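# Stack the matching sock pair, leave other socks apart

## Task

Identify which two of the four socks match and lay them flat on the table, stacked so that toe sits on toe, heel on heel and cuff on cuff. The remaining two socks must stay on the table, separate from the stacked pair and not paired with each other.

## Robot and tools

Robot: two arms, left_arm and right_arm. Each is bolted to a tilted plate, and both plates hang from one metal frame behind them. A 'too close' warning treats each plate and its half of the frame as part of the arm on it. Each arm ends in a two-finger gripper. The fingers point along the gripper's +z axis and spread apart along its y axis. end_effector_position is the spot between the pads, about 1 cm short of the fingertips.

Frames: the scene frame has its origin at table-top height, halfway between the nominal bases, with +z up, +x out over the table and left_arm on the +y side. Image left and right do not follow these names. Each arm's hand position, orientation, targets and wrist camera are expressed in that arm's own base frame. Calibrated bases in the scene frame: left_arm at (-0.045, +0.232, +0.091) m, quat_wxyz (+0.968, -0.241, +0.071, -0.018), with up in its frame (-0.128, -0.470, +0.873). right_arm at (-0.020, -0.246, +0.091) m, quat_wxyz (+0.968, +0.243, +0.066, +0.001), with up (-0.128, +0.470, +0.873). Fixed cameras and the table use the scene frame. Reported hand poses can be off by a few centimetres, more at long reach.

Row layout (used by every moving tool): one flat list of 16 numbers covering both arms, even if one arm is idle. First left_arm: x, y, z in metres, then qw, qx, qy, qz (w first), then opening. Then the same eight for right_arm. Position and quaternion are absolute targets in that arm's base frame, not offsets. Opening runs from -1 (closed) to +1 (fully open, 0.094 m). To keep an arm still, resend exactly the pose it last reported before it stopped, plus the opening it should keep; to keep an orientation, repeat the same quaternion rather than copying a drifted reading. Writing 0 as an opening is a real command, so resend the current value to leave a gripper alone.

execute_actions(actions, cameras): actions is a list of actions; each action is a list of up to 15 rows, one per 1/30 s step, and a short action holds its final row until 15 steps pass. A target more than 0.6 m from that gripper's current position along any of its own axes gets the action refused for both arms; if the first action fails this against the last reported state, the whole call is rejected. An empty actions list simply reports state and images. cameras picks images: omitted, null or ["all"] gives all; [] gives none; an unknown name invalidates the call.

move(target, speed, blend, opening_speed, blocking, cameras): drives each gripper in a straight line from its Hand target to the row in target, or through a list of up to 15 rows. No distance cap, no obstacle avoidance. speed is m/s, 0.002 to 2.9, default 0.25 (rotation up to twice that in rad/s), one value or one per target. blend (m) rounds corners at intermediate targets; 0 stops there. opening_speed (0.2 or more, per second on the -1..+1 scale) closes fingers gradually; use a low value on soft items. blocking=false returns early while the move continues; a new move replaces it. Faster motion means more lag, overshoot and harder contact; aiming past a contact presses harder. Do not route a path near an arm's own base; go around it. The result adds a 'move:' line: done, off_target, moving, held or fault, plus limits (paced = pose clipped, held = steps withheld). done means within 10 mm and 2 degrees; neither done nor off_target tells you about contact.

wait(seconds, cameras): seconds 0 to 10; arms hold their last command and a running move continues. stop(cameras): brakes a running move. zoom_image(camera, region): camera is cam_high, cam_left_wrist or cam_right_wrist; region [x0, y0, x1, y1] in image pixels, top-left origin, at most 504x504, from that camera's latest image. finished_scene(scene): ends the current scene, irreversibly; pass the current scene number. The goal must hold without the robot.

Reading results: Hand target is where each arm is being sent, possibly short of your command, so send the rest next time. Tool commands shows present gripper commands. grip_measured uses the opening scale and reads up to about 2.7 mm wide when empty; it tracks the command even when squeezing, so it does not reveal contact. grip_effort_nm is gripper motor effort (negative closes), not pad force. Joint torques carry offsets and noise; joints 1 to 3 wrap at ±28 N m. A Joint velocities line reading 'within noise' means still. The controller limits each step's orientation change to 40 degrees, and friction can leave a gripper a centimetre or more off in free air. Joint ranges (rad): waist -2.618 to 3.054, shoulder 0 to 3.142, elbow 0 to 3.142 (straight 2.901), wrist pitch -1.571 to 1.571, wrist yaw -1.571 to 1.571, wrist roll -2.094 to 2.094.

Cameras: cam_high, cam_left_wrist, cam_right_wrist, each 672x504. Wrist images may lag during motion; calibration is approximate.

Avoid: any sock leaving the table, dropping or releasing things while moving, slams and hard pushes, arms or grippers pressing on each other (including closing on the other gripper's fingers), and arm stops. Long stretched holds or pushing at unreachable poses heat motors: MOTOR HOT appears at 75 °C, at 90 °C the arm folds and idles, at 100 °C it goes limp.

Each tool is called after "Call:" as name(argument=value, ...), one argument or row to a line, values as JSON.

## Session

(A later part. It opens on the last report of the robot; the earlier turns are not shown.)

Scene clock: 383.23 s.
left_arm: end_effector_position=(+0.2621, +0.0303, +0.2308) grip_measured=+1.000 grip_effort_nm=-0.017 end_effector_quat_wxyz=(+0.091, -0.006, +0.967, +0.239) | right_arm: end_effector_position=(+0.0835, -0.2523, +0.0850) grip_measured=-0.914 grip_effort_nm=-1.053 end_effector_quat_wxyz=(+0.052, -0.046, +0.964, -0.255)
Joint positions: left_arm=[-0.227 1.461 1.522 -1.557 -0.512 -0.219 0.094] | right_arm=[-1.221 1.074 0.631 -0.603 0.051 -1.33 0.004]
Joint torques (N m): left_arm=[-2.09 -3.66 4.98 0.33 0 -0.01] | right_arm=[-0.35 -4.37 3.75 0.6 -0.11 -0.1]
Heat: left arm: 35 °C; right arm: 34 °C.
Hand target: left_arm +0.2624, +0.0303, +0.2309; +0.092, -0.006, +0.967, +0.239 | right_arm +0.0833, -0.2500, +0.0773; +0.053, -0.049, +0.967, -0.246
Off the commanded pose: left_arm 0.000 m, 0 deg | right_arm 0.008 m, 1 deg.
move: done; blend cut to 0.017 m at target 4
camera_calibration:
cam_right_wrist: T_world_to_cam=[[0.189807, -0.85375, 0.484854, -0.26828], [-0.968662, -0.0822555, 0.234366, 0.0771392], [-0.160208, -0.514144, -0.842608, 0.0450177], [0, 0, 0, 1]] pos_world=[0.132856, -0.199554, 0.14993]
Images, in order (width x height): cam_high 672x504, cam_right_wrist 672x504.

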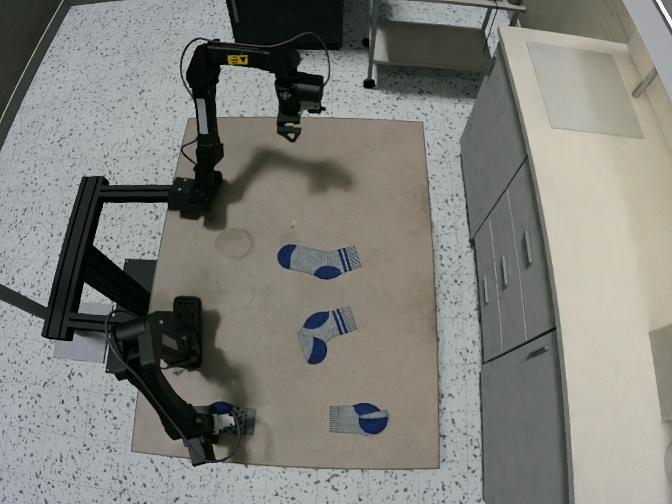

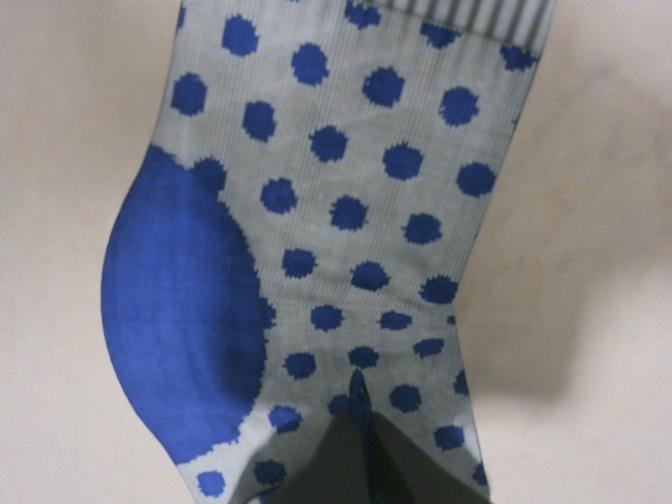

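Call:
move(
  target=[
    [0.2624, 0.0303, 0.2309, 0.092, -0.006, 0.967, 0.239, 1.0, 0.0857, -0.2587, 0.0614, 0.0532, -0.0496, 0.9667, -0.2461, -1.0],
    [0.2624, 0.0303, 0.2309, 0.092, -0.006, 0.967, 0.239, 1.0, 0.0857, -0.2587, 0.0614, 0.0532, -0.0496, 0.9667, -0.2461, 0.6],
    [0.2800, -0.0400, 0.2100, 0.071, -0.018, 0.968, 0.241, 1.0, 0.0704, -0.2022, 0.1662, 0.0532, -0.0496, 0.9667, -0.2461, 0.6],
  ],
  speed=[0.1, 0.1, 0.15],
  cameras=["cam_right_wrist", "cam_left_wrist"],
)

Scene clock: 428.83 s.
left_arm: end_effector_position=(+0.2784, -0.0332, +0.2044) grip_measured=+1.000 grip_effort_nm=-0.017 end_effector_quat_wxyz=(+0.093, -0.014, +0.968, +0.232) | right_arm: end_effector_position=(+0.0701, -0.2042, +0.1574) grip_measured=+0.598 grip_effort_nm=0.090 end_effector_quat_wxyz=(+0.050, -0.051, +0.968, -0.239)
Joint positions: left_arm=[-0.435 1.599 1.55 -1.559 -0.505 -0.473 0.094] | right_arm=[-1.202 0.882 0.857 -1.054 0.051 -1.32 0.075]
Joint torques (N m): left_arm=[-3.77 -3.4 7.66 0.21 0.03 -0.05] | right_arm=[0.61 -5.82 7.61 0.15 0.03 0.1]
Heat: left arm: 35 °C; right arm: 33 °C.
Hand target: left_arm +0.2800, -0.0397, +0.2094; +0.100, -0.010, +0.969, +0.228 | right_arm +0.0703, -0.2023, +0.1660; +0.053, -0.050, +0.967, -0.246
Off the commanded pose: left_arm 0.009 m, 3 deg | right_arm 0.009 m, 1 deg.
joint sent to its limit (left arm) — joint 4 (wrist pitch), lower limit. The joint targets are off in orientation, not in position.
move: off_target (left_arm)
camera_calibration:
cam_left_wrist: T_world_to_cam=[[0.186576, -0.888315, -0.419625, 0.00583957], [-0.979589, -0.20073, -0.0106208, 0.311603], [-0.0747965, 0.413041, -0.907636, 0.306743], [0, 0, 0, 1]] pos_world=[0.327097, -0.0589623, 0.284171]
cam_right_wrist: T_world_to_cam=[[0.20155, -0.86719, 0.455367, -0.258699], [-0.966074, -0.0993537, 0.238388, 0.0468837], [-0.161486, -0.487966, -0.857795, 0.13642], [0, 0, 0, 1]] pos_world=[0.119464, -0.153115, 0.223647]
Images, in order (width x height): cam_left_wrist 672x504, cam_right_wrist 672x504.

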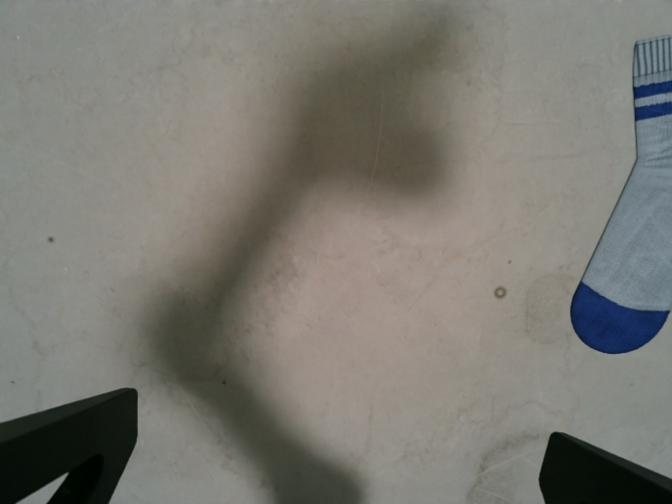

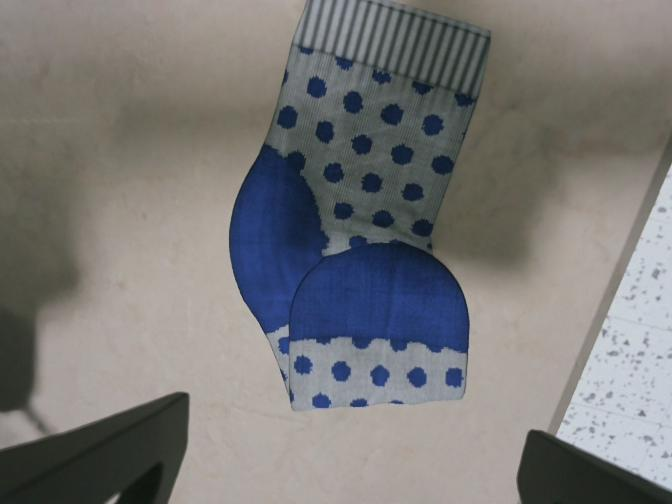

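Call:
move(
  target=[
    [0.3000, -0.1000, 0.1850, 0.071, -0.018, 0.968, 0.241, 1.0, 0.2468, -0.1205, 0.2258, 0.1300, 0.3200, 0.8800, -0.2000, 0.0],
    [0.3260, -0.1827, 0.1549, 0.071, -0.018, 0.968, 0.241, 1.0, 0.3585, 0.0177, 0.1103, 0.2185, 0.6852, 0.6838, -0.1252, 0.0],
  ],
  speed=[0.3, 0.3],
  blend=0.03,
  cameras=["cam_high", "cam_right_wrist", "cam_left_wrist"],
)

Scene clock: 437.27 s.
left_arm: end_effector_position=(+0.3278, -0.1724, +0.1521) grip_measured=+1.000 grip_effort_nm=-0.017 end_effector_quat_wxyz=(+0.108, -0.013, +0.971, +0.212) | right_arm: end_effector_position=(+0.3508, +0.0124, +0.1086) grip_measured=+0.002 grip_effort_nm=-0.129 end_effector_quat_wxyz=(+0.209, +0.687, +0.684, -0.130)
Joint positions: left_arm=[-0.705 2.042 1.904 -1.56 -0.466 -0.762 0.094] | right_arm=[0.277 1.868 1.486 -1.216 0.497 1.858 0.047]
Joint torques (N m): left_arm=[-5.23 -5.37 7.64 0.34 -0.01 -0.06] | right_arm=[5.71 -7.15 7.28 0.38 0.11 0.06]
Heat: left arm: 35 °C; right arm: 33 °C.
Hand target: left_arm +0.3258, -0.1823, +0.1544; +0.113, -0.005, +0.972, +0.208 | right_arm +0.3583, +0.0178, +0.1103; +0.218, +0.685, +0.684, -0.125
Off the commanded pose: left_arm 0.011 m, 5 deg | right_arm 0.010 m, 1 deg.
joint sent to its limit (left arm) — joint 4 (wrist pitch), lower limit. The joint targets are off in orientation, not in position.
move: off_target (left_arm)
camera_calibration:
cam_left_wrist: T_world_to_cam=[[0.187072, -0.906285, -0.379014, -0.158404], [-0.981355, -0.189739, -0.0306744, 0.337034], [-0.0441141, 0.377686, -0.924882, 0.306802], [0, 0, 0, 1]] pos_world=[0.373918, -0.195486, 0.234056]
cam_right_wrist: T_world_to_cam=[[-0.987183, -0.144148, -0.0684839, 0.359709], [-0.127221, 0.969899, -0.207629, 0.0921031], [0.096352, -0.196256, -0.975807, 0.164353], [0, 0, 0, 1]] pos_world=[0.35098, -0.00522416, 0.204134]

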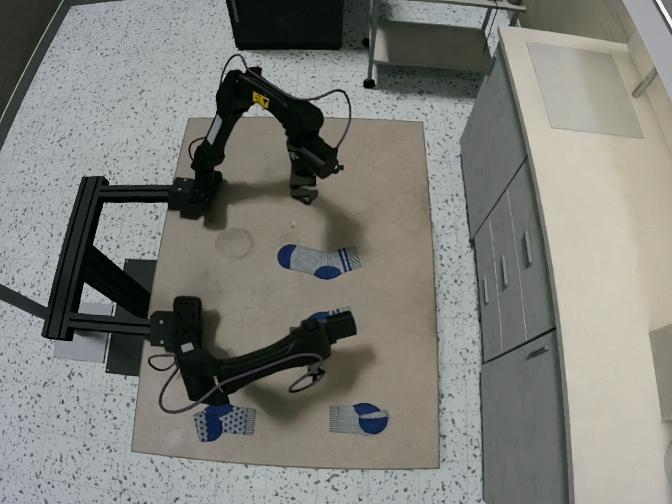

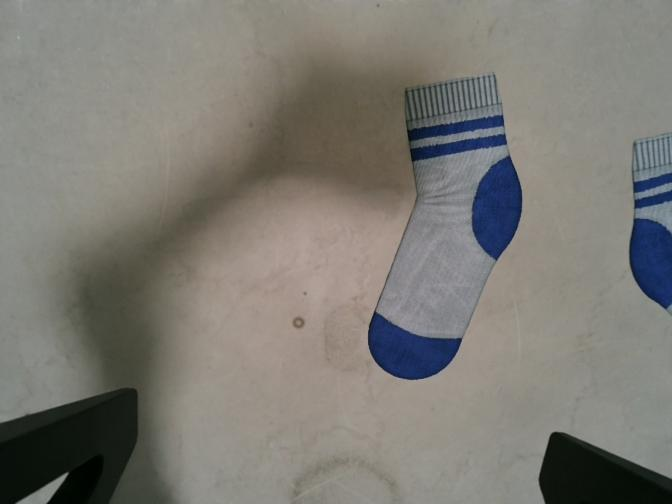

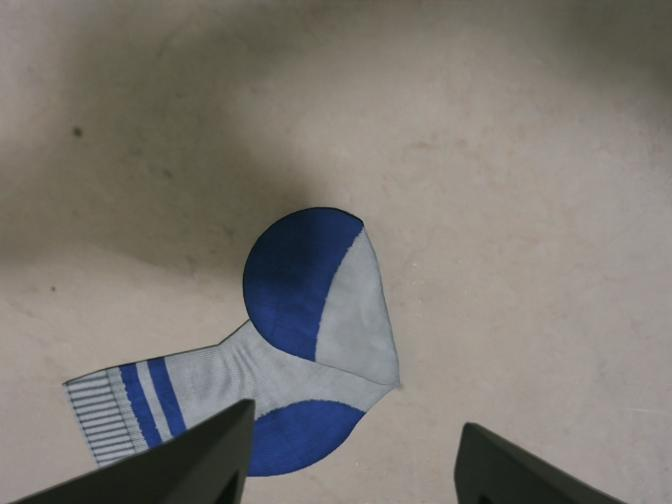

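Call:
move(
  target=[0.3278, -0.1724, 0.1521, 0.108, -0.013, 0.971, 0.212, 1.0, 0.3933, -0.0111, 0.0390, 0.1304, 0.2678, 0.9302, -0.2154, 0.5],
  speed=0.2,
  cameras=["cam_right_wrist"],
)

Scene clock: 474.67 s.
left_arm: end_effector_position=(+0.3278, -0.1724, +0.1520) grip_measured=+1.000 grip_effort_nm=-0.012 end_effector_quat_wxyz=(+0.108, -0.013, +0.971, +0.212) | right_arm: end_effector_position=(+0.3964, -0.0079, +0.0503) grip_measured=+0.498 grip_effort_nm=0.090 end_effector_quat_wxyz=(+0.139, +0.273, +0.929, -0.205)
Joint positions: left_arm=[-0.705 2.042 1.904 -1.56 -0.465 -0.762 0.094] | right_arm=[0.194 2.018 1.455 -0.944 0.498 0.75 0.07]
Joint torques (N m): left_arm=[-3.48 -5.97 5.23 0.42 0.03 -0.01] | right_arm=[4.88 -8.36 3.85 0.59 0.1 -0.09]
Heat: left arm: 36 °C; right arm: 35 °C.
Hand target: left_arm +0.3278, -0.1724, +0.1521; +0.108, -0.013, +0.971, +0.212 | right_arm +0.3930, -0.0110, +0.0393; +0.130, +0.268, +0.930, -0.215
Off the commanded pose: left_arm 0.000 m, 0 deg | right_arm 0.012 m, 2 deg.
move: off_target (right_arm)
camera_calibration:
cam_right_wrist: T_world_to_cam=[[-0.455449, -0.826159, 0.331705, 0.161513], [-0.88493, 0.460839, -0.0672717, 0.394792], [-0.0972856, -0.324175, -0.940982, 0.173096], [0, 0, 0, 1]] pos_world=[0.439764, 0.00761311, 0.135863]
Images, in order (width x height): cam_right_wrist 672x504.

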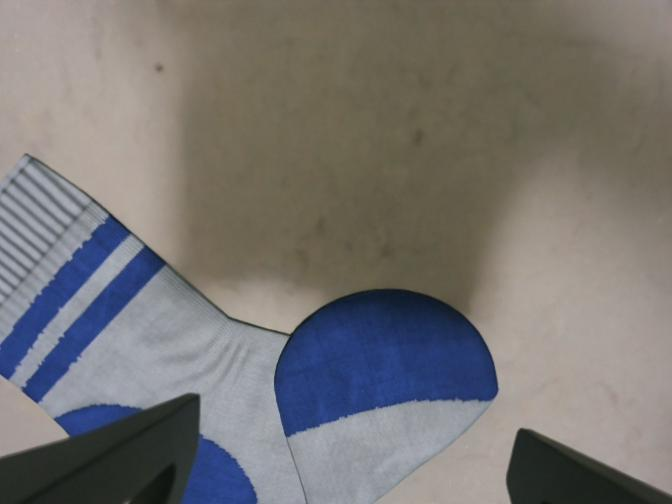

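Call:
move(
  target=[
    [0.3278, -0.1724, 0.1521, 0.108, -0.013, 0.971, 0.212, 1.0, 0.3805, -0.0362, 0.0052, 0.1304, 0.2678, 0.9302, -0.2154, 0.5],
    [0.3278, -0.1724, 0.1521, 0.108, -0.013, 0.971, 0.212, 1.0, 0.3848, -0.0522, -0.0245, 0.1304, 0.2678, 0.9302, -0.2154, 0.5],
  ],
  speed=[0.15, 0.06],
  cameras=["cam_right_wrist"],
)

Scene clock: 492.73 s.
left_arm: end_effector_position=(+0.3278, -0.1724, +0.1520) grip_measured=+1.000 grip_effort_nm=-0.017 end_effector_quat_wxyz=(+0.108, -0.013, +0.971, +0.212) | right_arm: end_effector_position=(+0.3894, -0.0454, -0.0042) grip_measured=+0.498 grip_effort_nm=0.090 end_effector_quat_wxyz=(+0.142, +0.268, +0.930, -0.208)
Joint positions: left_arm=[-0.705 2.042 1.904 -1.56 -0.465 -0.762 0.094] | right_arm=[0.099 2.047 1.255 -0.659 0.496 0.63 0.07]
Joint torques (N m): left_arm=[-3.6 -5.96 5.11 0.45 0 -0.02] | right_arm=[3.78 -6.67 2.67 0.95 0.05 -0.08]
Heat: left arm: 36 °C; right arm: 35 °C.
Hand target: left_arm +0.3278, -0.1724, +0.1521; +0.108, -0.013, +0.971, +0.212 | right_arm +0.3837, -0.0519, -0.0235; +0.130, +0.268, +0.930, -0.215
Off the commanded pose: left_arm 0.000 m, 0 deg | right_arm 0.022 m, 2 deg.
move: off_target (right_arm)
camera_calibration:
cam_right_wrist: T_world_to_cam=[[-0.446503, -0.828812, 0.337202, 0.141903], [-0.889942, 0.450491, -0.0711433, 0.403567], [-0.0929418, -0.331856, -0.93874, 0.106945], [0, 0, 0, 1]] pos_world=[0.432451, -0.028702, 0.0812543]
Images, in order (width x height): cam_right_wrist 672x504.

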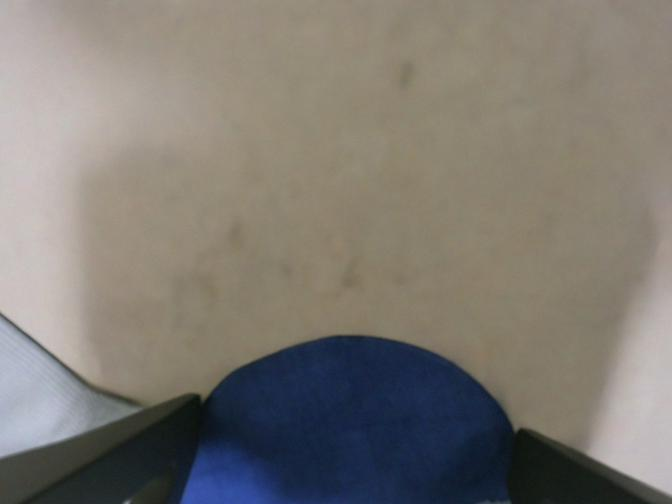

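Call:
move(
  target=[0.3278, -0.1724, 0.1521, 0.108, -0.013, 0.971, 0.212, 1.0, 0.3848, -0.0522, -0.0235, 0.1304, 0.2678, 0.9302, -0.2154, -1.0],
  speed=0.04,
  opening_speed=1.2,
  cameras=["cam_right_wrist"],
)

Scene clock: 497.67 s.
left_arm: end_effector_position=(+0.3278, -0.1724, +0.1520) grip_measured=+1.000 grip_effort_nm=-0.017 end_effector_quat_wxyz=(+0.108, -0.013, +0.971, +0.212) | right_arm: end_effector_position=(+0.3964, -0.0434, -0.0039) grip_measured=-0.929 grip_effort_nm=-1.053 end_effector_quat_wxyz=(+0.155, +0.271, +0.929, -0.199)
Joint positions: left_arm=[-0.705 2.042 1.904 -1.56 -0.465 -0.762 0.094] | right_arm=[0.099 2.047 1.255 -0.627 0.487 0.629 0.003]
Joint torques (N m): left_arm=[-3.69 -6.17 5.3 0.43 0.01 -0.01] | right_arm=[3.81 -6.87 2.88 0.59 0.12 -0.07]
Heat: left arm: 36 °C; right arm: 35 °C.
Hand target: left_arm +0.3278, -0.1724, +0.1521; +0.108, -0.013, +0.971, +0.212 | right_arm +0.3840, -0.0518, -0.0225; +0.130, +0.268, +0.930, -0.215
Off the commanded pose: left_arm 0.000 m, 0 deg | right_arm 0.024 m, 3 deg.
move: off_target (right_arm)
camera_calibration:
cam_right_wrist: T_world_to_cam=[[-0.454627, -0.833297, 0.314533, 0.149519], [-0.888394, 0.449539, -0.0931164, 0.408306], [-0.0638012, -0.321762, -0.944668, 0.0974082], [0, 0, 0, 1]] pos_world=[0.436927, -0.0276139, 0.0830099]
Images, in order (width x height): cam_right_wrist 672x504.

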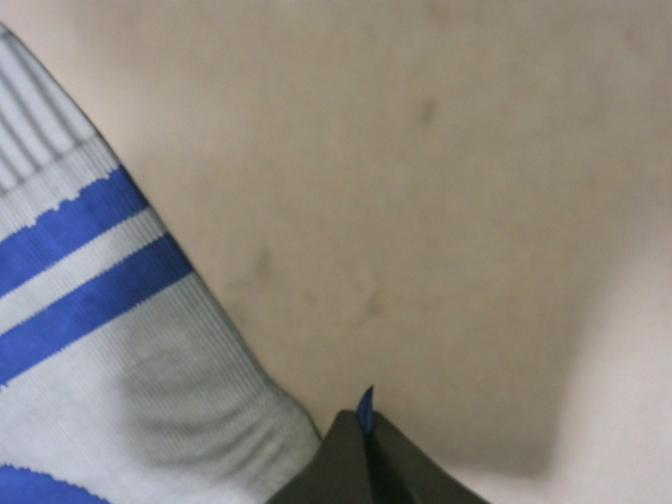

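Call:
move(
  target=[0.3278, -0.1724, 0.1521, 0.108, -0.013, 0.971, 0.212, 1.0, 0.3721, -0.0195, 0.0521, 0.1304, 0.2678, 0.9302, -0.2154, -1.0],
  speed=0.1,
  cameras=["cam_high", "cam_right_wrist", "cam_left_wrist"],
)

Scene clock: 504.43 s.
left_arm: end_effector_position=(+0.3278, -0.1724, +0.1520) grip_measured=+1.000 grip_effort_nm=-0.012 end_effector_quat_wxyz=(+0.108, -0.013, +0.971, +0.212) | right_arm: end_effector_position=(+0.3675, -0.0249, +0.0394) grip_measured=-0.929 grip_effort_nm=-1.048 end_effector_quat_wxyz=(+0.116, +0.269, +0.931, -0.217)
Joint positions: left_arm=[-0.705 2.042 1.904 -1.56 -0.465 -0.762 0.094] | right_arm=[0.163 1.96 1.326 -0.912 0.497 0.719 0.003]
Joint torques (N m): left_arm=[-3.51 -6.15 5.07 0.46 -0.03 -0.03] | right_arm=[6.09 -11.15 6.42 0.1 0.1 0.11]
Heat: left arm: 36 °C; right arm: 35 °C.
Hand target: left_arm +0.3278, -0.1724, +0.1521; +0.108, -0.013, +0.971, +0.212 | right_arm +0.3720, -0.0196, +0.0520; +0.131, +0.268, +0.930, -0.215
Off the commanded pose: left_arm 0.000 m, 0 deg | right_arm 0.015 m, 2 deg.
move: off_target (right_arm)
camera_calibration:
cam_left_wrist: T_world_to_cam=[[0.187364, -0.90637, -0.378667, -0.158612], [-0.98129, -0.190098, -0.0305286, 0.336906], [-0.0443135, 0.377302, -0.92503, 0.306835], [0, 0, 0, 1]] pos_world=[0.373917, -0.195486, 0.234056]
cam_right_wrist: T_world_to_cam=[[-0.440451, -0.821047, 0.363159, 0.131336], [-0.8856, 0.46374, -0.0256393, 0.37496], [-0.14736, -0.332907, -0.931374, 0.172357], [0, 0, 0, 1]] pos_world=[0.41531, -0.00867211, 0.122447]

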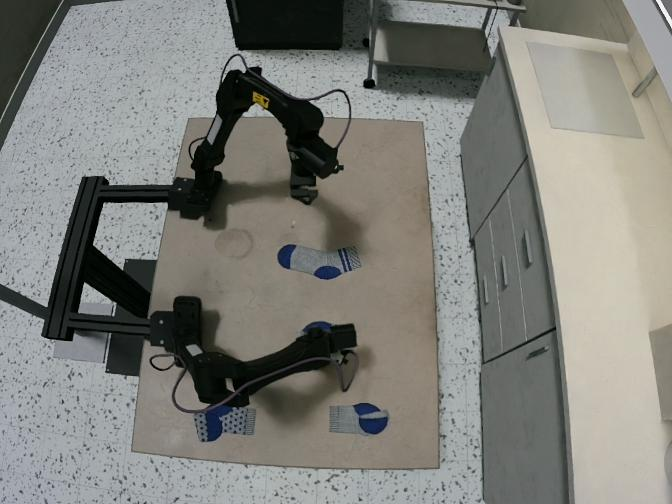

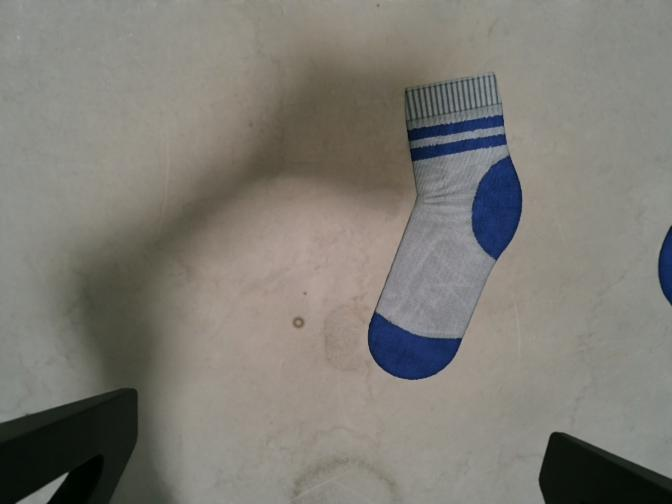

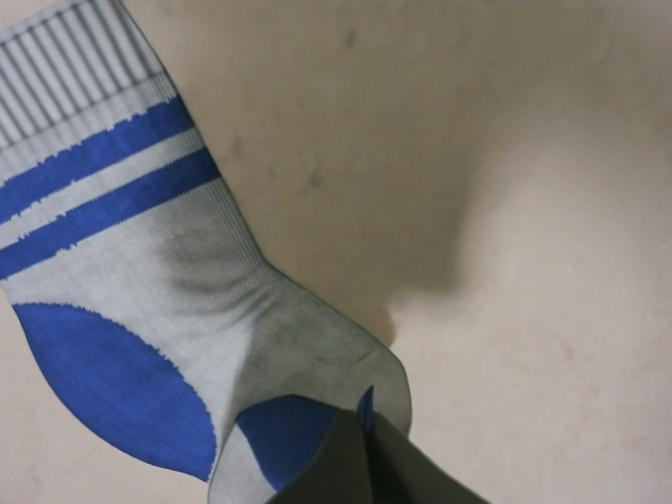

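Call:
move(
  target=[
    [0.3278, -0.1724, 0.1521, 0.108, -0.013, 0.971, 0.212, 1.0, 0.3346, -0.0199, 0.0698, 0.0337, -0.1254, 0.9598, -0.2495, -1.0],
    [0.3278, -0.1724, 0.1521, 0.108, -0.013, 0.971, 0.212, 1.0, 0.2772, -0.0244, 0.0467, -0.0601, -0.4684, 0.8471, -0.2445, -1.0],
    [0.3278, -0.1724, 0.1521, 0.108, -0.013, 0.971, 0.212, 1.0, 0.2582, -0.0437, 0.0028, -0.0601, -0.4684, 0.8471, -0.2445, -1.0],
  ],
  speed=[0.2, 0.2, 0.08],
  blend=[0.01, 0.01, 0],
  cameras=["cam_high", "cam_right_wrist", "cam_left_wrist"],
)

Scene clock: 557.67 s.
left_arm: end_effector_position=(+0.3278, -0.1724, +0.1520) grip_measured=+1.000 grip_effort_nm=-0.012 end_effector_quat_wxyz=(+0.108, -0.013, +0.971, +0.212) | right_arm: end_effector_position=(+0.2593, -0.0428, +0.0032) grip_measured=-0.929 grip_effort_nm=-1.048 end_effector_quat_wxyz=(-0.064, -0.468, +0.847, -0.244)
Joint positions: left_arm=[-0.705 2.042 1.904 -1.56 -0.465 -0.762 0.094] | right_arm=[0.168 1.64 0.748 -0.635 0.508 -0.851 0.003]
Joint torques (N m): left_arm=[-3.66 -6.08 4.94 0.38 -0.03 -0.02] | right_arm=[2.74 -6.8 3.22 0.52 -0.01 -0.05]
Heat: left arm: 37 °C; right arm: 36 °C.
Hand target: left_arm +0.3278, -0.1724, +0.1521; +0.108, -0.013, +0.971, +0.212 | right_arm +0.2581, -0.0437, +0.0027; -0.060, -0.468, +0.847, -0.244
Off the commanded pose: left_arm 0.000 m, 0 deg | right_arm 0.001 m, 1 deg.
move: done
camera_calibration:
cam_left_wrist: T_world_to_cam=[[0.187364, -0.90637, -0.378667, -0.158612], [-0.98129, -0.190098, -0.0305286, 0.336906], [-0.0443135, 0.377302, -0.92503, 0.306835], [0, 0, 0, 1]] pos_world=[0.373917, -0.195486, 0.234056]
cam_right_wrist: T_world_to_cam=[[0.889294, -0.35444, 0.289015, -0.242414], [-0.456366, -0.646591, 0.61127, 0.125639], [-0.029784, -0.675495, -0.736763, 0.070886], [0, 0, 0, 1]] pos_world=[0.275026, 0.0431991, 0.045488]

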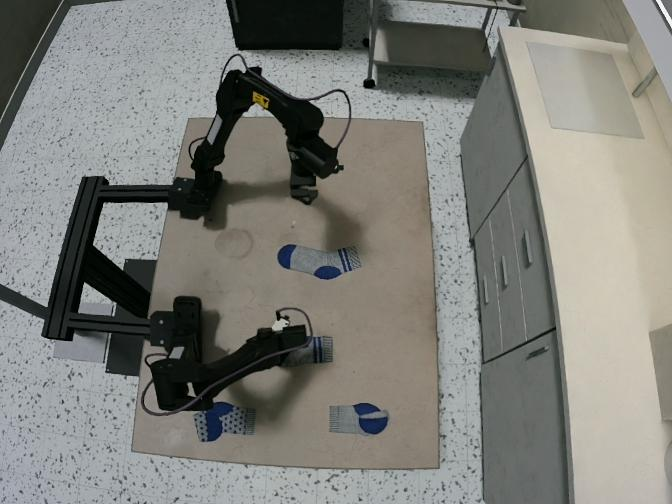

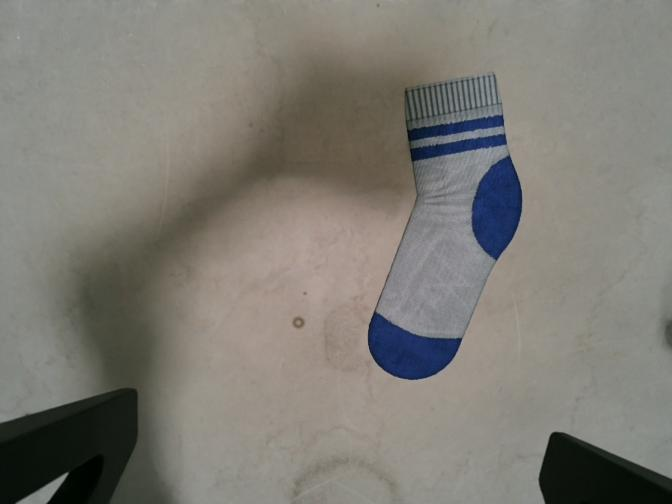

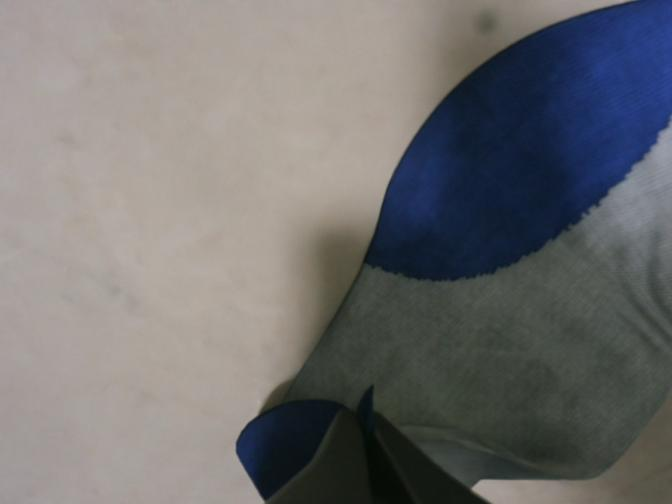

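Call:
zoom_image(
  camera="cam_high",
  region=[240, 290, 380, 400],
)

Scaled by 3.600.

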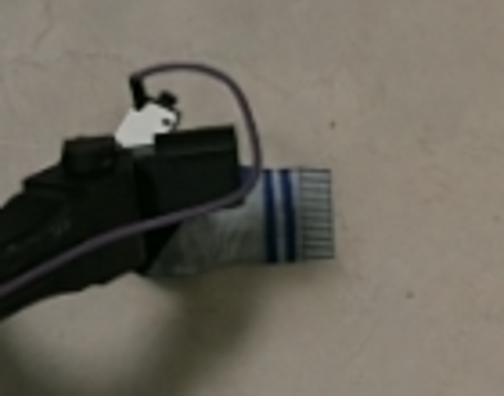

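Call:
move(
  target=[
    [0.3278, -0.1724, 0.1521, 0.108, -0.013, 0.971, 0.212, 1.0, 0.2186, -0.0597, 0.0400, -0.0601, -0.4684, 0.8471, -0.2445, -1.0],
    [0.3278, -0.1724, 0.1521, 0.108, -0.013, 0.971, 0.212, 1.0, 0.1891, -0.0971, 0.0272, -0.0601, -0.4684, 0.8471, -0.2445, -1.0],
  ],
  speed=[0.1, 0.08],
  blend=[0.01, 0],
  cameras=["cam_high", "cam_right_wrist"],
)

Scene clock: 582.33 s.
left_arm: end_effector_position=(+0.3278, -0.1724, +0.1520) grip_measured=+1.000 grip_effort_nm=-0.017 end_effector_quat_wxyz=(+0.108, -0.013, +0.971, +0.212) | right_arm: end_effector_position=(+0.1900, -0.0983, +0.0290) grip_measured=-0.929 grip_effort_nm=-1.053 end_effector_quat_wxyz=(-0.068, -0.467, +0.847, -0.246)
Joint positions: left_arm=[-0.705 2.042 1.904 -1.56 -0.465 -0.762 0.094] | right_arm=[-0.081 1.237 0.524 -0.683 0.488 -1.132 0.003]
Joint torques (N m): left_arm=[-3.62 -5.9 5.16 0.42 0.01 -0.01] | right_arm=[1.2 -4.93 3.36 0.55 -0.1 -0.07]
Heat: left arm: 37 °C; right arm: 34 °C.
Hand target: left_arm +0.3278, -0.1724, +0.1521; +0.108, -0.013, +0.971, +0.212 | right_arm +0.1890, -0.0971, +0.0272; -0.060, -0.468, +0.847, -0.244
Off the commanded pose: left_arm 0.000 m, 0 deg | right_arm 0.002 m, 1 deg.
move: done
camera_calibration:
cam_right_wrist: T_world_to_cam=[[0.889401, -0.354347, 0.288797, -0.207967], [-0.455886, -0.641024, 0.61746, 0.0426992], [-0.0336695, -0.680828, -0.731669, 0.050434], [0, 0, 0, 1]] pos_world=[0.20613, -0.0119844, 0.0705963]
Images, in order (width x height): cam_high 672x504, cam_right_wrist 672x504.

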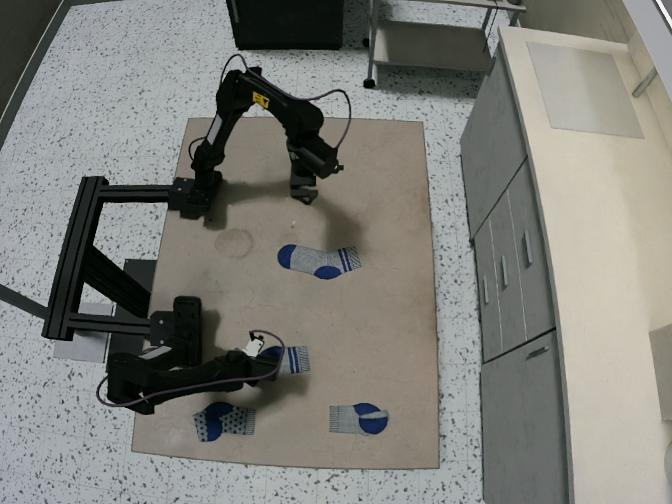

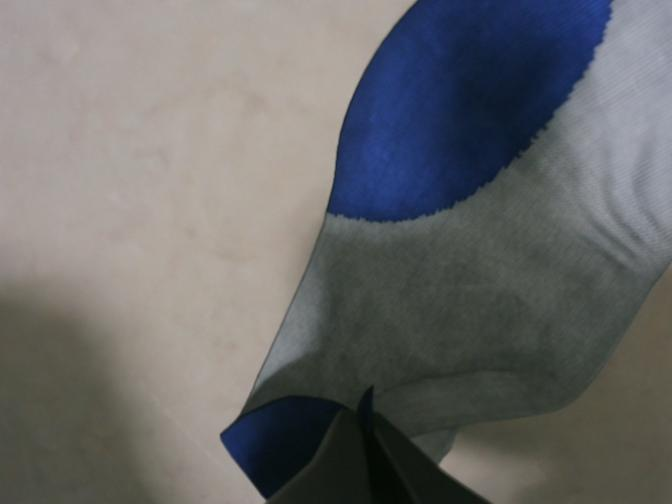

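Call:
move(
  target=[
    [0.3278, -0.1724, 0.1521, 0.108, -0.013, 0.971, 0.212, 1.0, 0.2186, -0.0061, 0.1829, 0.0992, 0.1357, 0.9584, -0.2315, -1.0],
    [0.3278, -0.1724, 0.1521, 0.108, -0.013, 0.971, 0.212, 1.0, 0.3138, 0.0889, 0.2830, 0.2185, 0.6852, 0.6838, -0.1252, -1.0],
  ],
  speed=[0.25, 0.25],
  blend=[0.02, 0],
  cameras=["cam_high", "cam_right_wrist", "cam_left_wrist"],
)

Scene clock: 677.37 s.
left_arm: end_effector_position=(+0.3278, -0.1724, +0.1520) grip_measured=+1.000 grip_effort_nm=-0.022 end_effector_quat_wxyz=(+0.108, -0.013, +0.971, +0.212) | right_arm: end_effector_position=(+0.3139, +0.0855, +0.2789) grip_measured=-0.929 grip_effort_nm=-1.048 end_effector_quat_wxyz=(+0.283, +0.648, +0.706, +0.033)
Joint positions: left_arm=[-0.705 2.042 1.904 -1.56 -0.465 -0.762 0.094] | right_arm=[0.541 1.619 1.848 -1.55 0.526 1.959 0.003]
Joint torques (N m): left_arm=[-3.66 -6 5.07 0.41 0.03 -0.03] | right_arm=[4.36 -3.64 7.01 0.84 0.1 0.08]
Heat: left arm: 37 °C; right arm: 33 °C.
Hand target: left_arm +0.3278, -0.1724, +0.1521; +0.108, -0.013, +0.971, +0.212 | right_arm +0.3139, +0.0886, +0.2825; +0.286, +0.646, +0.707, +0.033
Off the commanded pose: left_arm 0.000 m, 0 deg | right_arm 0.005 m, 20 deg.
joint sent to its limit (right arm) — joint 4 (wrist pitch), lower limit. The joint targets are off in orientation, not in position.
move: off_target (right_arm)
camera_calibration:
cam_left_wrist: T_world_to_cam=[[0.187364, -0.90637, -0.378667, -0.158612], [-0.98129, -0.190098, -0.0305286, 0.336906], [-0.0443135, 0.377302, -0.92503, 0.306835], [0, 0, 0, 1]] pos_world=[0.373917, -0.195486, 0.234056]
cam_right_wrist: T_world_to_cam=[[-0.880572, -0.280214, -0.382195, 0.411243], [-0.237893, 0.95886, -0.154904, 0.0729047], [0.409878, -0.0454831, -0.911006, 0.219059], [0, 0, 0, 1]] pos_world=[0.289685, 0.0552939, 0.368032]

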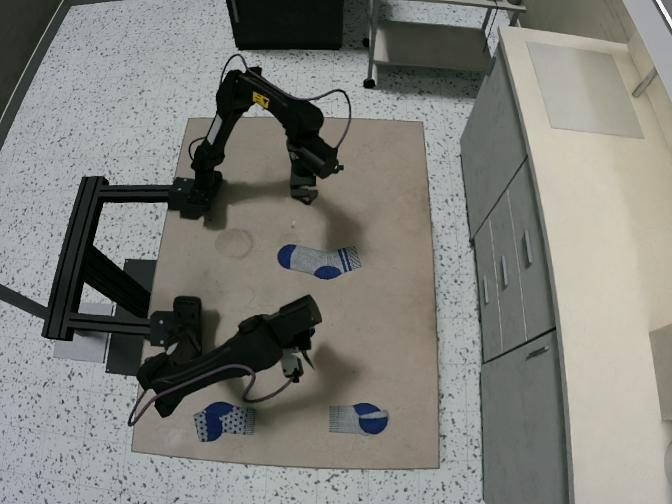

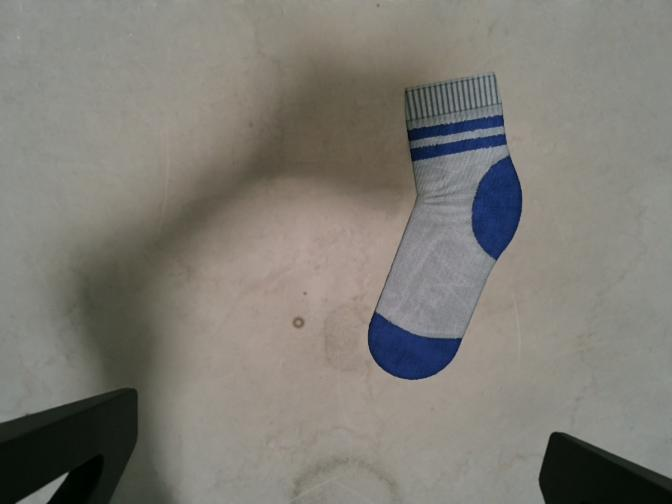

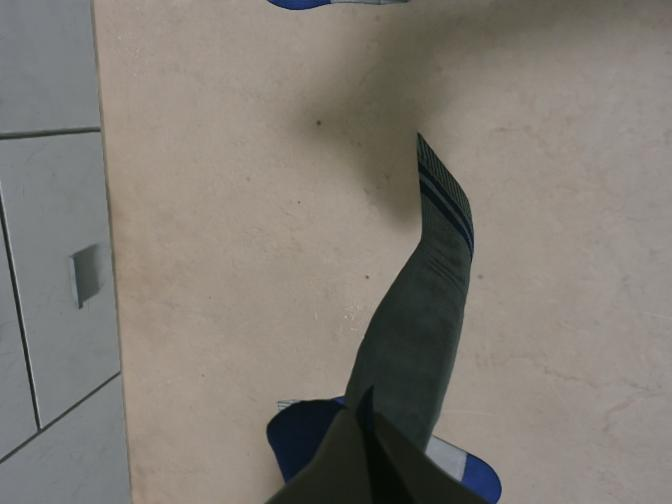

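Call:
zoom_image(
  camera="cam_right_wrist",
  region=[240, 110, 540, 504],
)

Scaled by 1.279.

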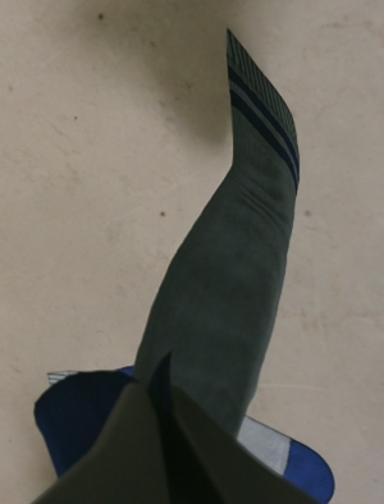

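Call:
zoom_image(
  camera="cam_high",
  region=[260, 290, 380, 400],
)

Scaled by 4.200.

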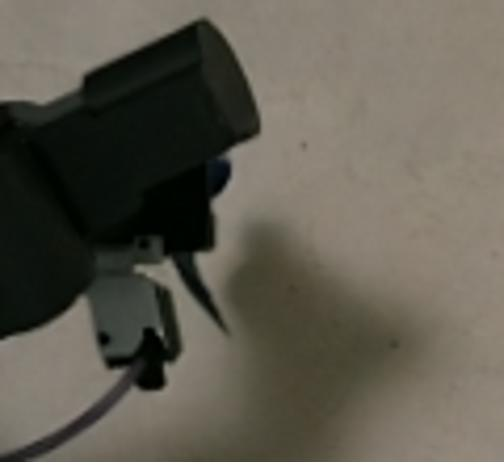

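Call:
move(
  target=[0.3278, -0.1724, 0.1521, 0.108, -0.013, 0.971, 0.212, 1.0, 0.2289, 0.0853, 0.2382, 0.0009, -0.2496, 0.9353, -0.2518, -1.0],
  speed=0.2,
  cameras=["cam_high", "cam_right_wrist"],
)

Scene clock: 736.10 s.
left_arm: end_effector_position=(+0.3278, -0.1724, +0.1520) grip_measured=+1.000 grip_effort_nm=-0.017 end_effector_quat_wxyz=(+0.108, -0.013, +0.971, +0.212) | right_arm: end_effector_position=(+0.2365, +0.0879, +0.2388) grip_measured=-0.929 grip_effort_nm=-1.048 end_effector_quat_wxyz=(+0.146, -0.271, +0.932, -0.190)
Joint positions: left_arm=[-0.705 2.042 1.904 -1.56 -0.465 -0.762 0.094] | right_arm=[0.675 1.389 1.504 -1.551 0.467 0.076 0.003]
Joint torques (N m): left_arm=[-3.7 -6.12 5.12 0.44 -0.01 0] | right_arm=[3.37 -3.32 3.95 0.79 0.07 -0.06]
Heat: left arm: 38 °C; right arm: 34 °C.
Hand target: left_arm +0.3278, -0.1724, +0.1521; +0.108, -0.013, +0.971, +0.212 | right_arm +0.2295, +0.0851, +0.2375; +0.139, -0.284, +0.928, -0.197
Off the commanded pose: left_arm 0.000 m, 0 deg | right_arm 0.008 m, 18 deg.
joint sent to its limit (right arm) — joint 4 (wrist pitch), lower limit. The joint targets are off in orientation, not in position.
move: off_target (right_arm)
camera_calibration:
cam_right_wrist: T_world_to_cam=[[0.556891, -0.708571, 0.433359, -0.168718], [-0.81895, -0.555455, 0.144192, 0.244979], [0.138542, -0.435199, -0.889611, 0.307645], [0, 0, 0, 1]] pos_world=[0.251961, 0.150413, 0.311476]
Images, in order (width x height): cam_high 672x504, cam_right_wrist 672x504.

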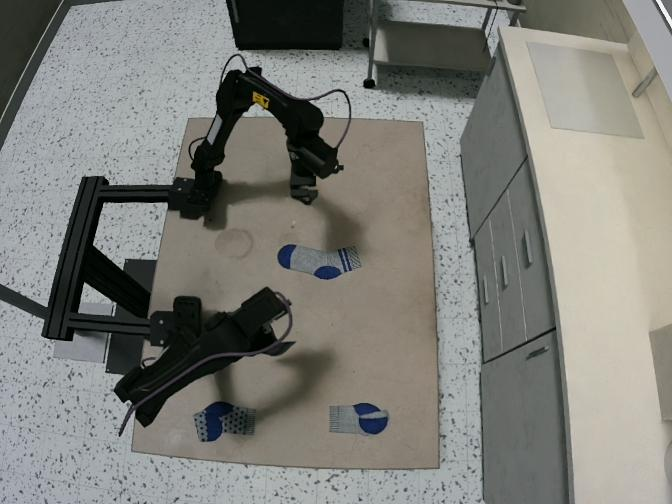

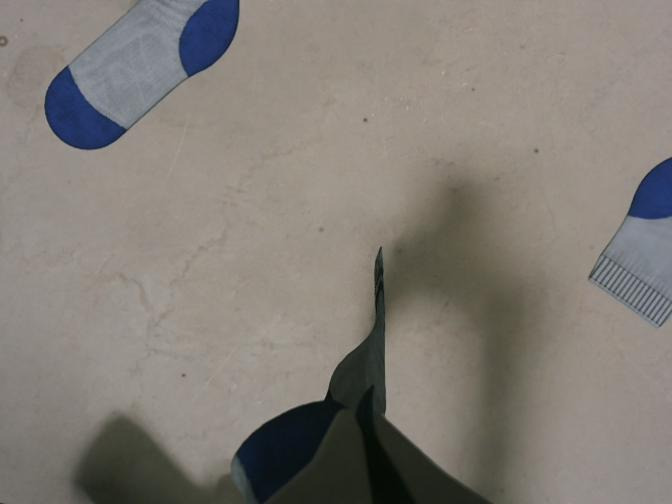

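Call:
move(
  target=[0.3278, -0.1724, 0.1521, 0.108, -0.013, 0.971, 0.212, 1.0, 0.3371, 0.0666, 0.2641, 0.066, 0.001, 0.968, -0.243, -1.0],
  speed=0.15,
  cameras=["cam_high", "cam_right_wrist"],
)

Scene clock: 765.93 s.
left_arm: end_effector_position=(+0.3278, -0.1724, +0.1520) grip_measured=+1.000 grip_effort_nm=-0.012 end_effector_quat_wxyz=(+0.108, -0.013, +0.971, +0.212) | right_arm: end_effector_position=(+0.3350, +0.0673, +0.2600) grip_measured=-0.929 grip_effort_nm=-1.057 end_effector_quat_wxyz=(+0.183, -0.037, +0.961, -0.202)
Joint positions: left_arm=[-0.705 2.042 1.904 -1.56 -0.465 -0.762 0.094] | right_arm=[0.459 1.711 1.882 -1.553 0.523 0.332 0.003]
Joint torques (N m): left_arm=[-3.51 -6.19 5.15 0.43 -0.05 0] | right_arm=[3.6 -5 7.21 0.7 0.09 0.06]
Heat: left arm: 38 °C; right arm: 33 °C.
Hand target: left_arm +0.3278, -0.1724, +0.1521; +0.108, -0.013, +0.971, +0.212 | right_arm +0.3371, +0.0664, +0.2636; +0.185, -0.031, +0.961, -0.205
Off the commanded pose: left_arm 0.000 m, 0 deg | right_arm 0.005 m, 15 deg.
joint sent to its limit (right arm) — joint 4 (wrist pitch), lower limit. The joint targets are off in orientation, not in position.
move: off_target (right_arm)
camera_calibration:
cam_right_wrist: T_world_to_cam=[[0.121633, -0.897503, 0.423903, -0.0862749], [-0.988586, -0.147793, -0.0292517, 0.38573], [0.0889033, -0.415507, -0.905235, 0.323309], [0, 0, 0, 1]] pos_world=[0.363078, 0.113913, 0.340526]
Images, in order (width x height): cam_high 672x504, cam_right_wrist 672x504.

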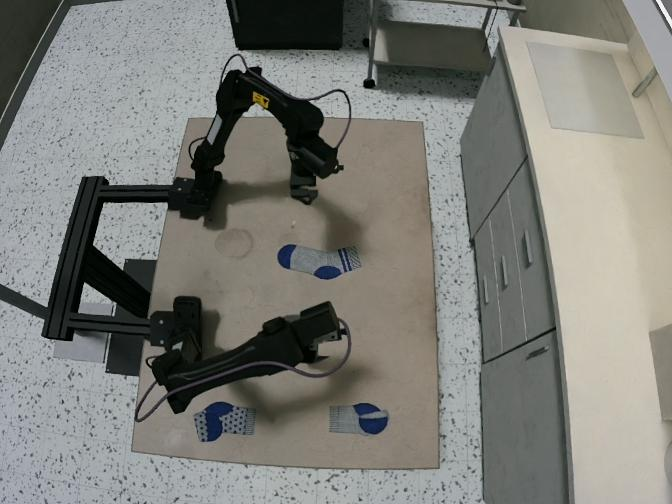

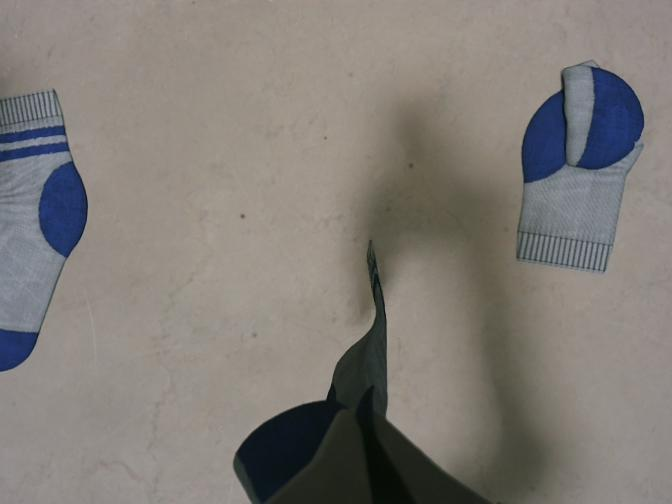

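Call:
move(
  target=[
    [0.3278, -0.1724, 0.1521, 0.108, -0.013, 0.971, 0.212, 1.0, 0.3447, 0.0384, 0.2117, 0.066, 0.001, 0.968, -0.243, -1.0],
    [0.3278, -0.1724, 0.1521, 0.108, -0.013, 0.971, 0.212, 1.0, 0.3492, 0.0619, 0.1711, 0.066, 0.001, 0.968, -0.243, -1.0],
    [0.3278, -0.1724, 0.1521, 0.108, -0.013, 0.971, 0.212, 1.0, 0.3577, 0.0913, 0.0992, 0.066, 0.001, 0.968, -0.243, -1.0],
    [0.3278, -0.1724, 0.1521, 0.108, -0.013, 0.971, 0.212, 1.0, 0.3672, 0.1115, 0.0209, 0.066, 0.001, 0.968, -0.243, -1.0],
    [0.3278, -0.1724, 0.1521, 0.108, -0.013, 0.971, 0.212, 1.0, 0.3757, 0.1253, -0.0483, 0.066, 0.001, 0.968, -0.243, -1.0],
  ],
  speed=0.12,
  blend=0.02,
  cameras=["cam_high", "cam_right_wrist", "cam_left_wrist"],
)

Scene clock: 780.03 s.
left_arm: end_effector_position=(+0.3278, -0.1724, +0.1520) grip_measured=+1.000 grip_effort_nm=-0.017 end_effector_quat_wxyz=(+0.108, -0.013, +0.971, +0.212) | right_arm: end_effector_position=(+0.3798, +0.1180, -0.0394) grip_measured=-0.929 grip_effort_nm=-1.043 end_effector_quat_wxyz=(+0.067, +0.008, +0.968, -0.243)
Joint positions: left_arm=[-0.705 2.042 1.904 -1.56 -0.465 -0.762 0.094] | right_arm=[0.512 2.327 1.569 -0.951 0.492 0.563 0.003]
Joint torques (N m): left_arm=[-3.51 -6.01 5.11 0.42 -0.01 -0.02] | right_arm=[7.39 -9.62 4.57 0.57 -0.04 0.11]
Heat: left arm: 38 °C; right arm: 33 °C.
Hand target: left_arm +0.3278, -0.1724, +0.1521; +0.108, -0.013, +0.971, +0.212 | right_arm +0.3755, +0.1250, -0.0481; +0.066, +0.001, +0.968, -0.243
Off the commanded pose: left_arm 0.000 m, 0 deg | right_arm 0.012 m, 1 deg.
move: off_target (right_arm)
camera_calibration:
cam_left_wrist: T_world_to_cam=[[0.187364, -0.90637, -0.378667, -0.158612], [-0.98129, -0.190098, -0.0305286, 0.336906], [-0.0443135, 0.377302, -0.92503, 0.306835], [0, 0, 0, 1]] pos_world=[0.373917, -0.195486, 0.234056]
cam_right_wrist: T_world_to_cam=[[0.0803406, -0.882059, 0.464238, 0.0960544], [-0.983889, 0.00445095, 0.178727, 0.417213], [-0.159714, -0.471118, -0.86749, 0.171751], [0, 0, 0, 1]] pos_world=[0.430205, 0.163784, 0.029833]

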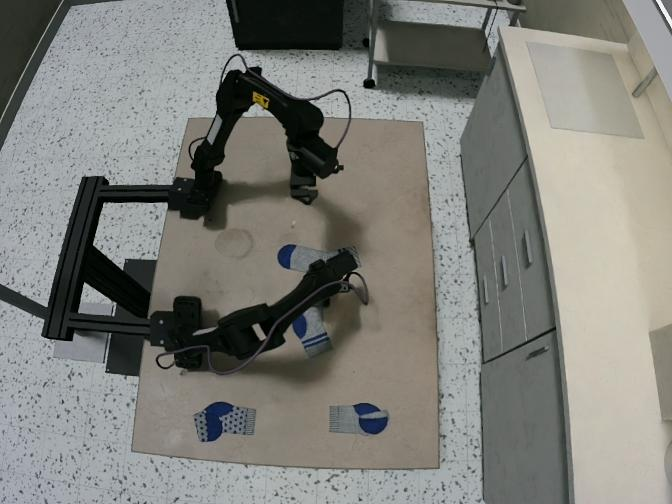

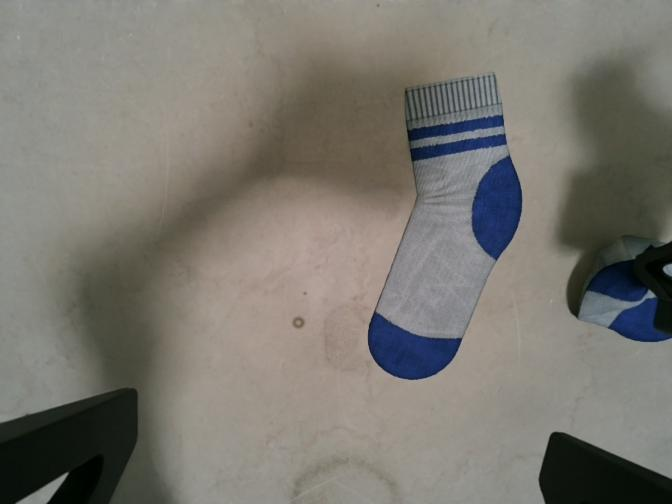

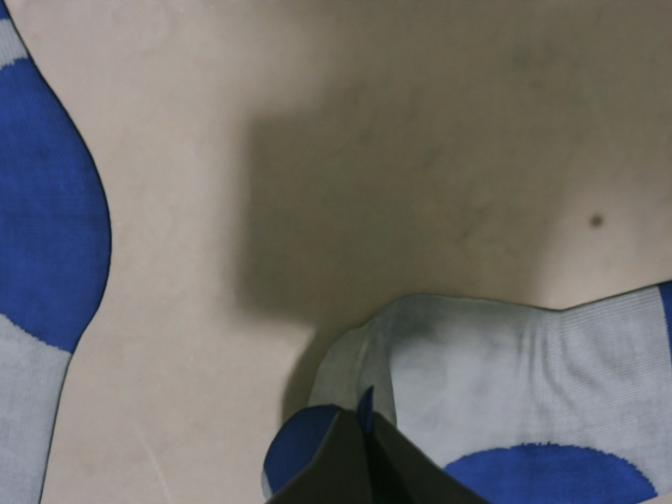

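Call:
move(
  target=[
    [0.3278, -0.1724, 0.1521, 0.108, -0.013, 0.971, 0.212, 1.0, 0.3727, 0.1358, -0.0714, 0.066, 0.001, 0.968, -0.243, -1.0],
    [0.3278, -0.1724, 0.1521, 0.108, -0.013, 0.971, 0.212, 1.0, 0.3711, 0.1428, -0.1179, 0.066, 0.001, 0.968, -0.243, -1.0],
  ],
  speed=0.08,
  blend=[0.01, 0],
  cameras=["cam_right_wrist", "cam_left_wrist"],
)

Scene clock: 801.23 s.
left_arm: end_effector_position=(+0.3278, -0.1724, +0.1520) grip_measured=+1.000 grip_effort_nm=-0.017 end_effector_quat_wxyz=(+0.108, -0.013, +0.971, +0.212) | right_arm: end_effector_position=(+0.3728, +0.1362, -0.1019) grip_measured=-0.929 grip_effort_nm=-1.048 end_effector_quat_wxyz=(+0.067, +0.003, +0.967, -0.247)
Joint positions: left_arm=[-0.705 2.042 1.904 -1.56 -0.465 -0.762 0.094] | right_arm=[0.562 2.485 1.569 -0.822 0.493 0.609 0.003]
Joint torques (N m): left_arm=[-3.54 -6.09 5.35 0.44 -0.04 -0.01] | right_arm=[6.86 -8.5 5.38 0.73 -0.11 0.1]
Heat: left arm: 38 °C; right arm: 36 °C.
Hand target: left_arm +0.3278, -0.1724, +0.1521; +0.108, -0.013, +0.971, +0.212 | right_arm +0.3705, +0.1425, -0.1174; +0.066, +0.001, +0.968, -0.243
Off the commanded pose: left_arm 0.000 m, 0 deg | right_arm 0.017 m, 1 deg.
move: off_target (right_arm)
camera_calibration:
cam_left_wrist: T_world_to_cam=[[0.187364, -0.90637, -0.378667, -0.158612], [-0.98129, -0.190098, -0.0305286, 0.336906], [-0.0443135, 0.377302, -0.92503, 0.306835], [0, 0, 0, 1]] pos_world=[0.373917, -0.195486, 0.234056]
cam_right_wrist: T_world_to_cam=[[0.0897424, -0.87686, 0.472295, 0.138294], [-0.983519, -0.00329083, 0.180772, 0.422417], [-0.156958, -0.480734, -0.862705, 0.125896], [0, 0, 0, 1]] pos_world=[0.422805, 0.183177, -0.0330657]
Images, in order (width x height): cam_left_wrist 672x504, cam_right_wrist 672x504.

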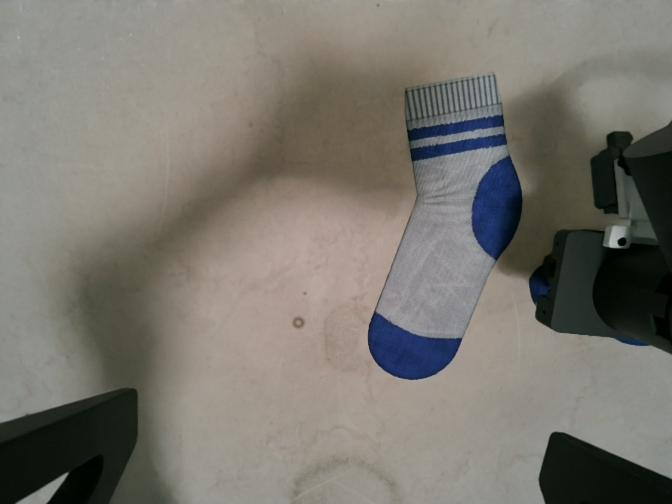

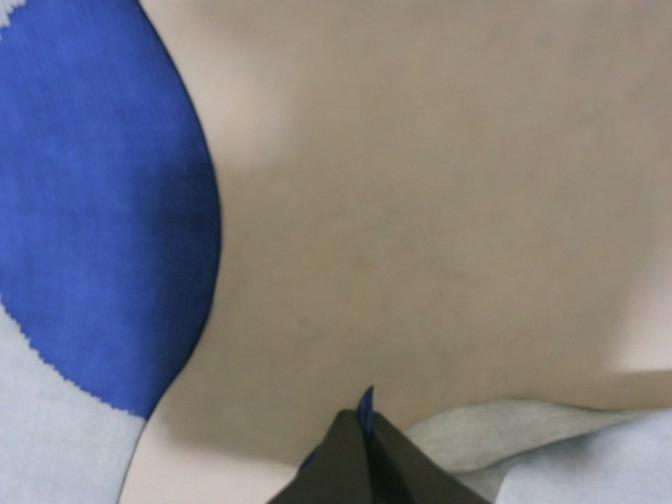

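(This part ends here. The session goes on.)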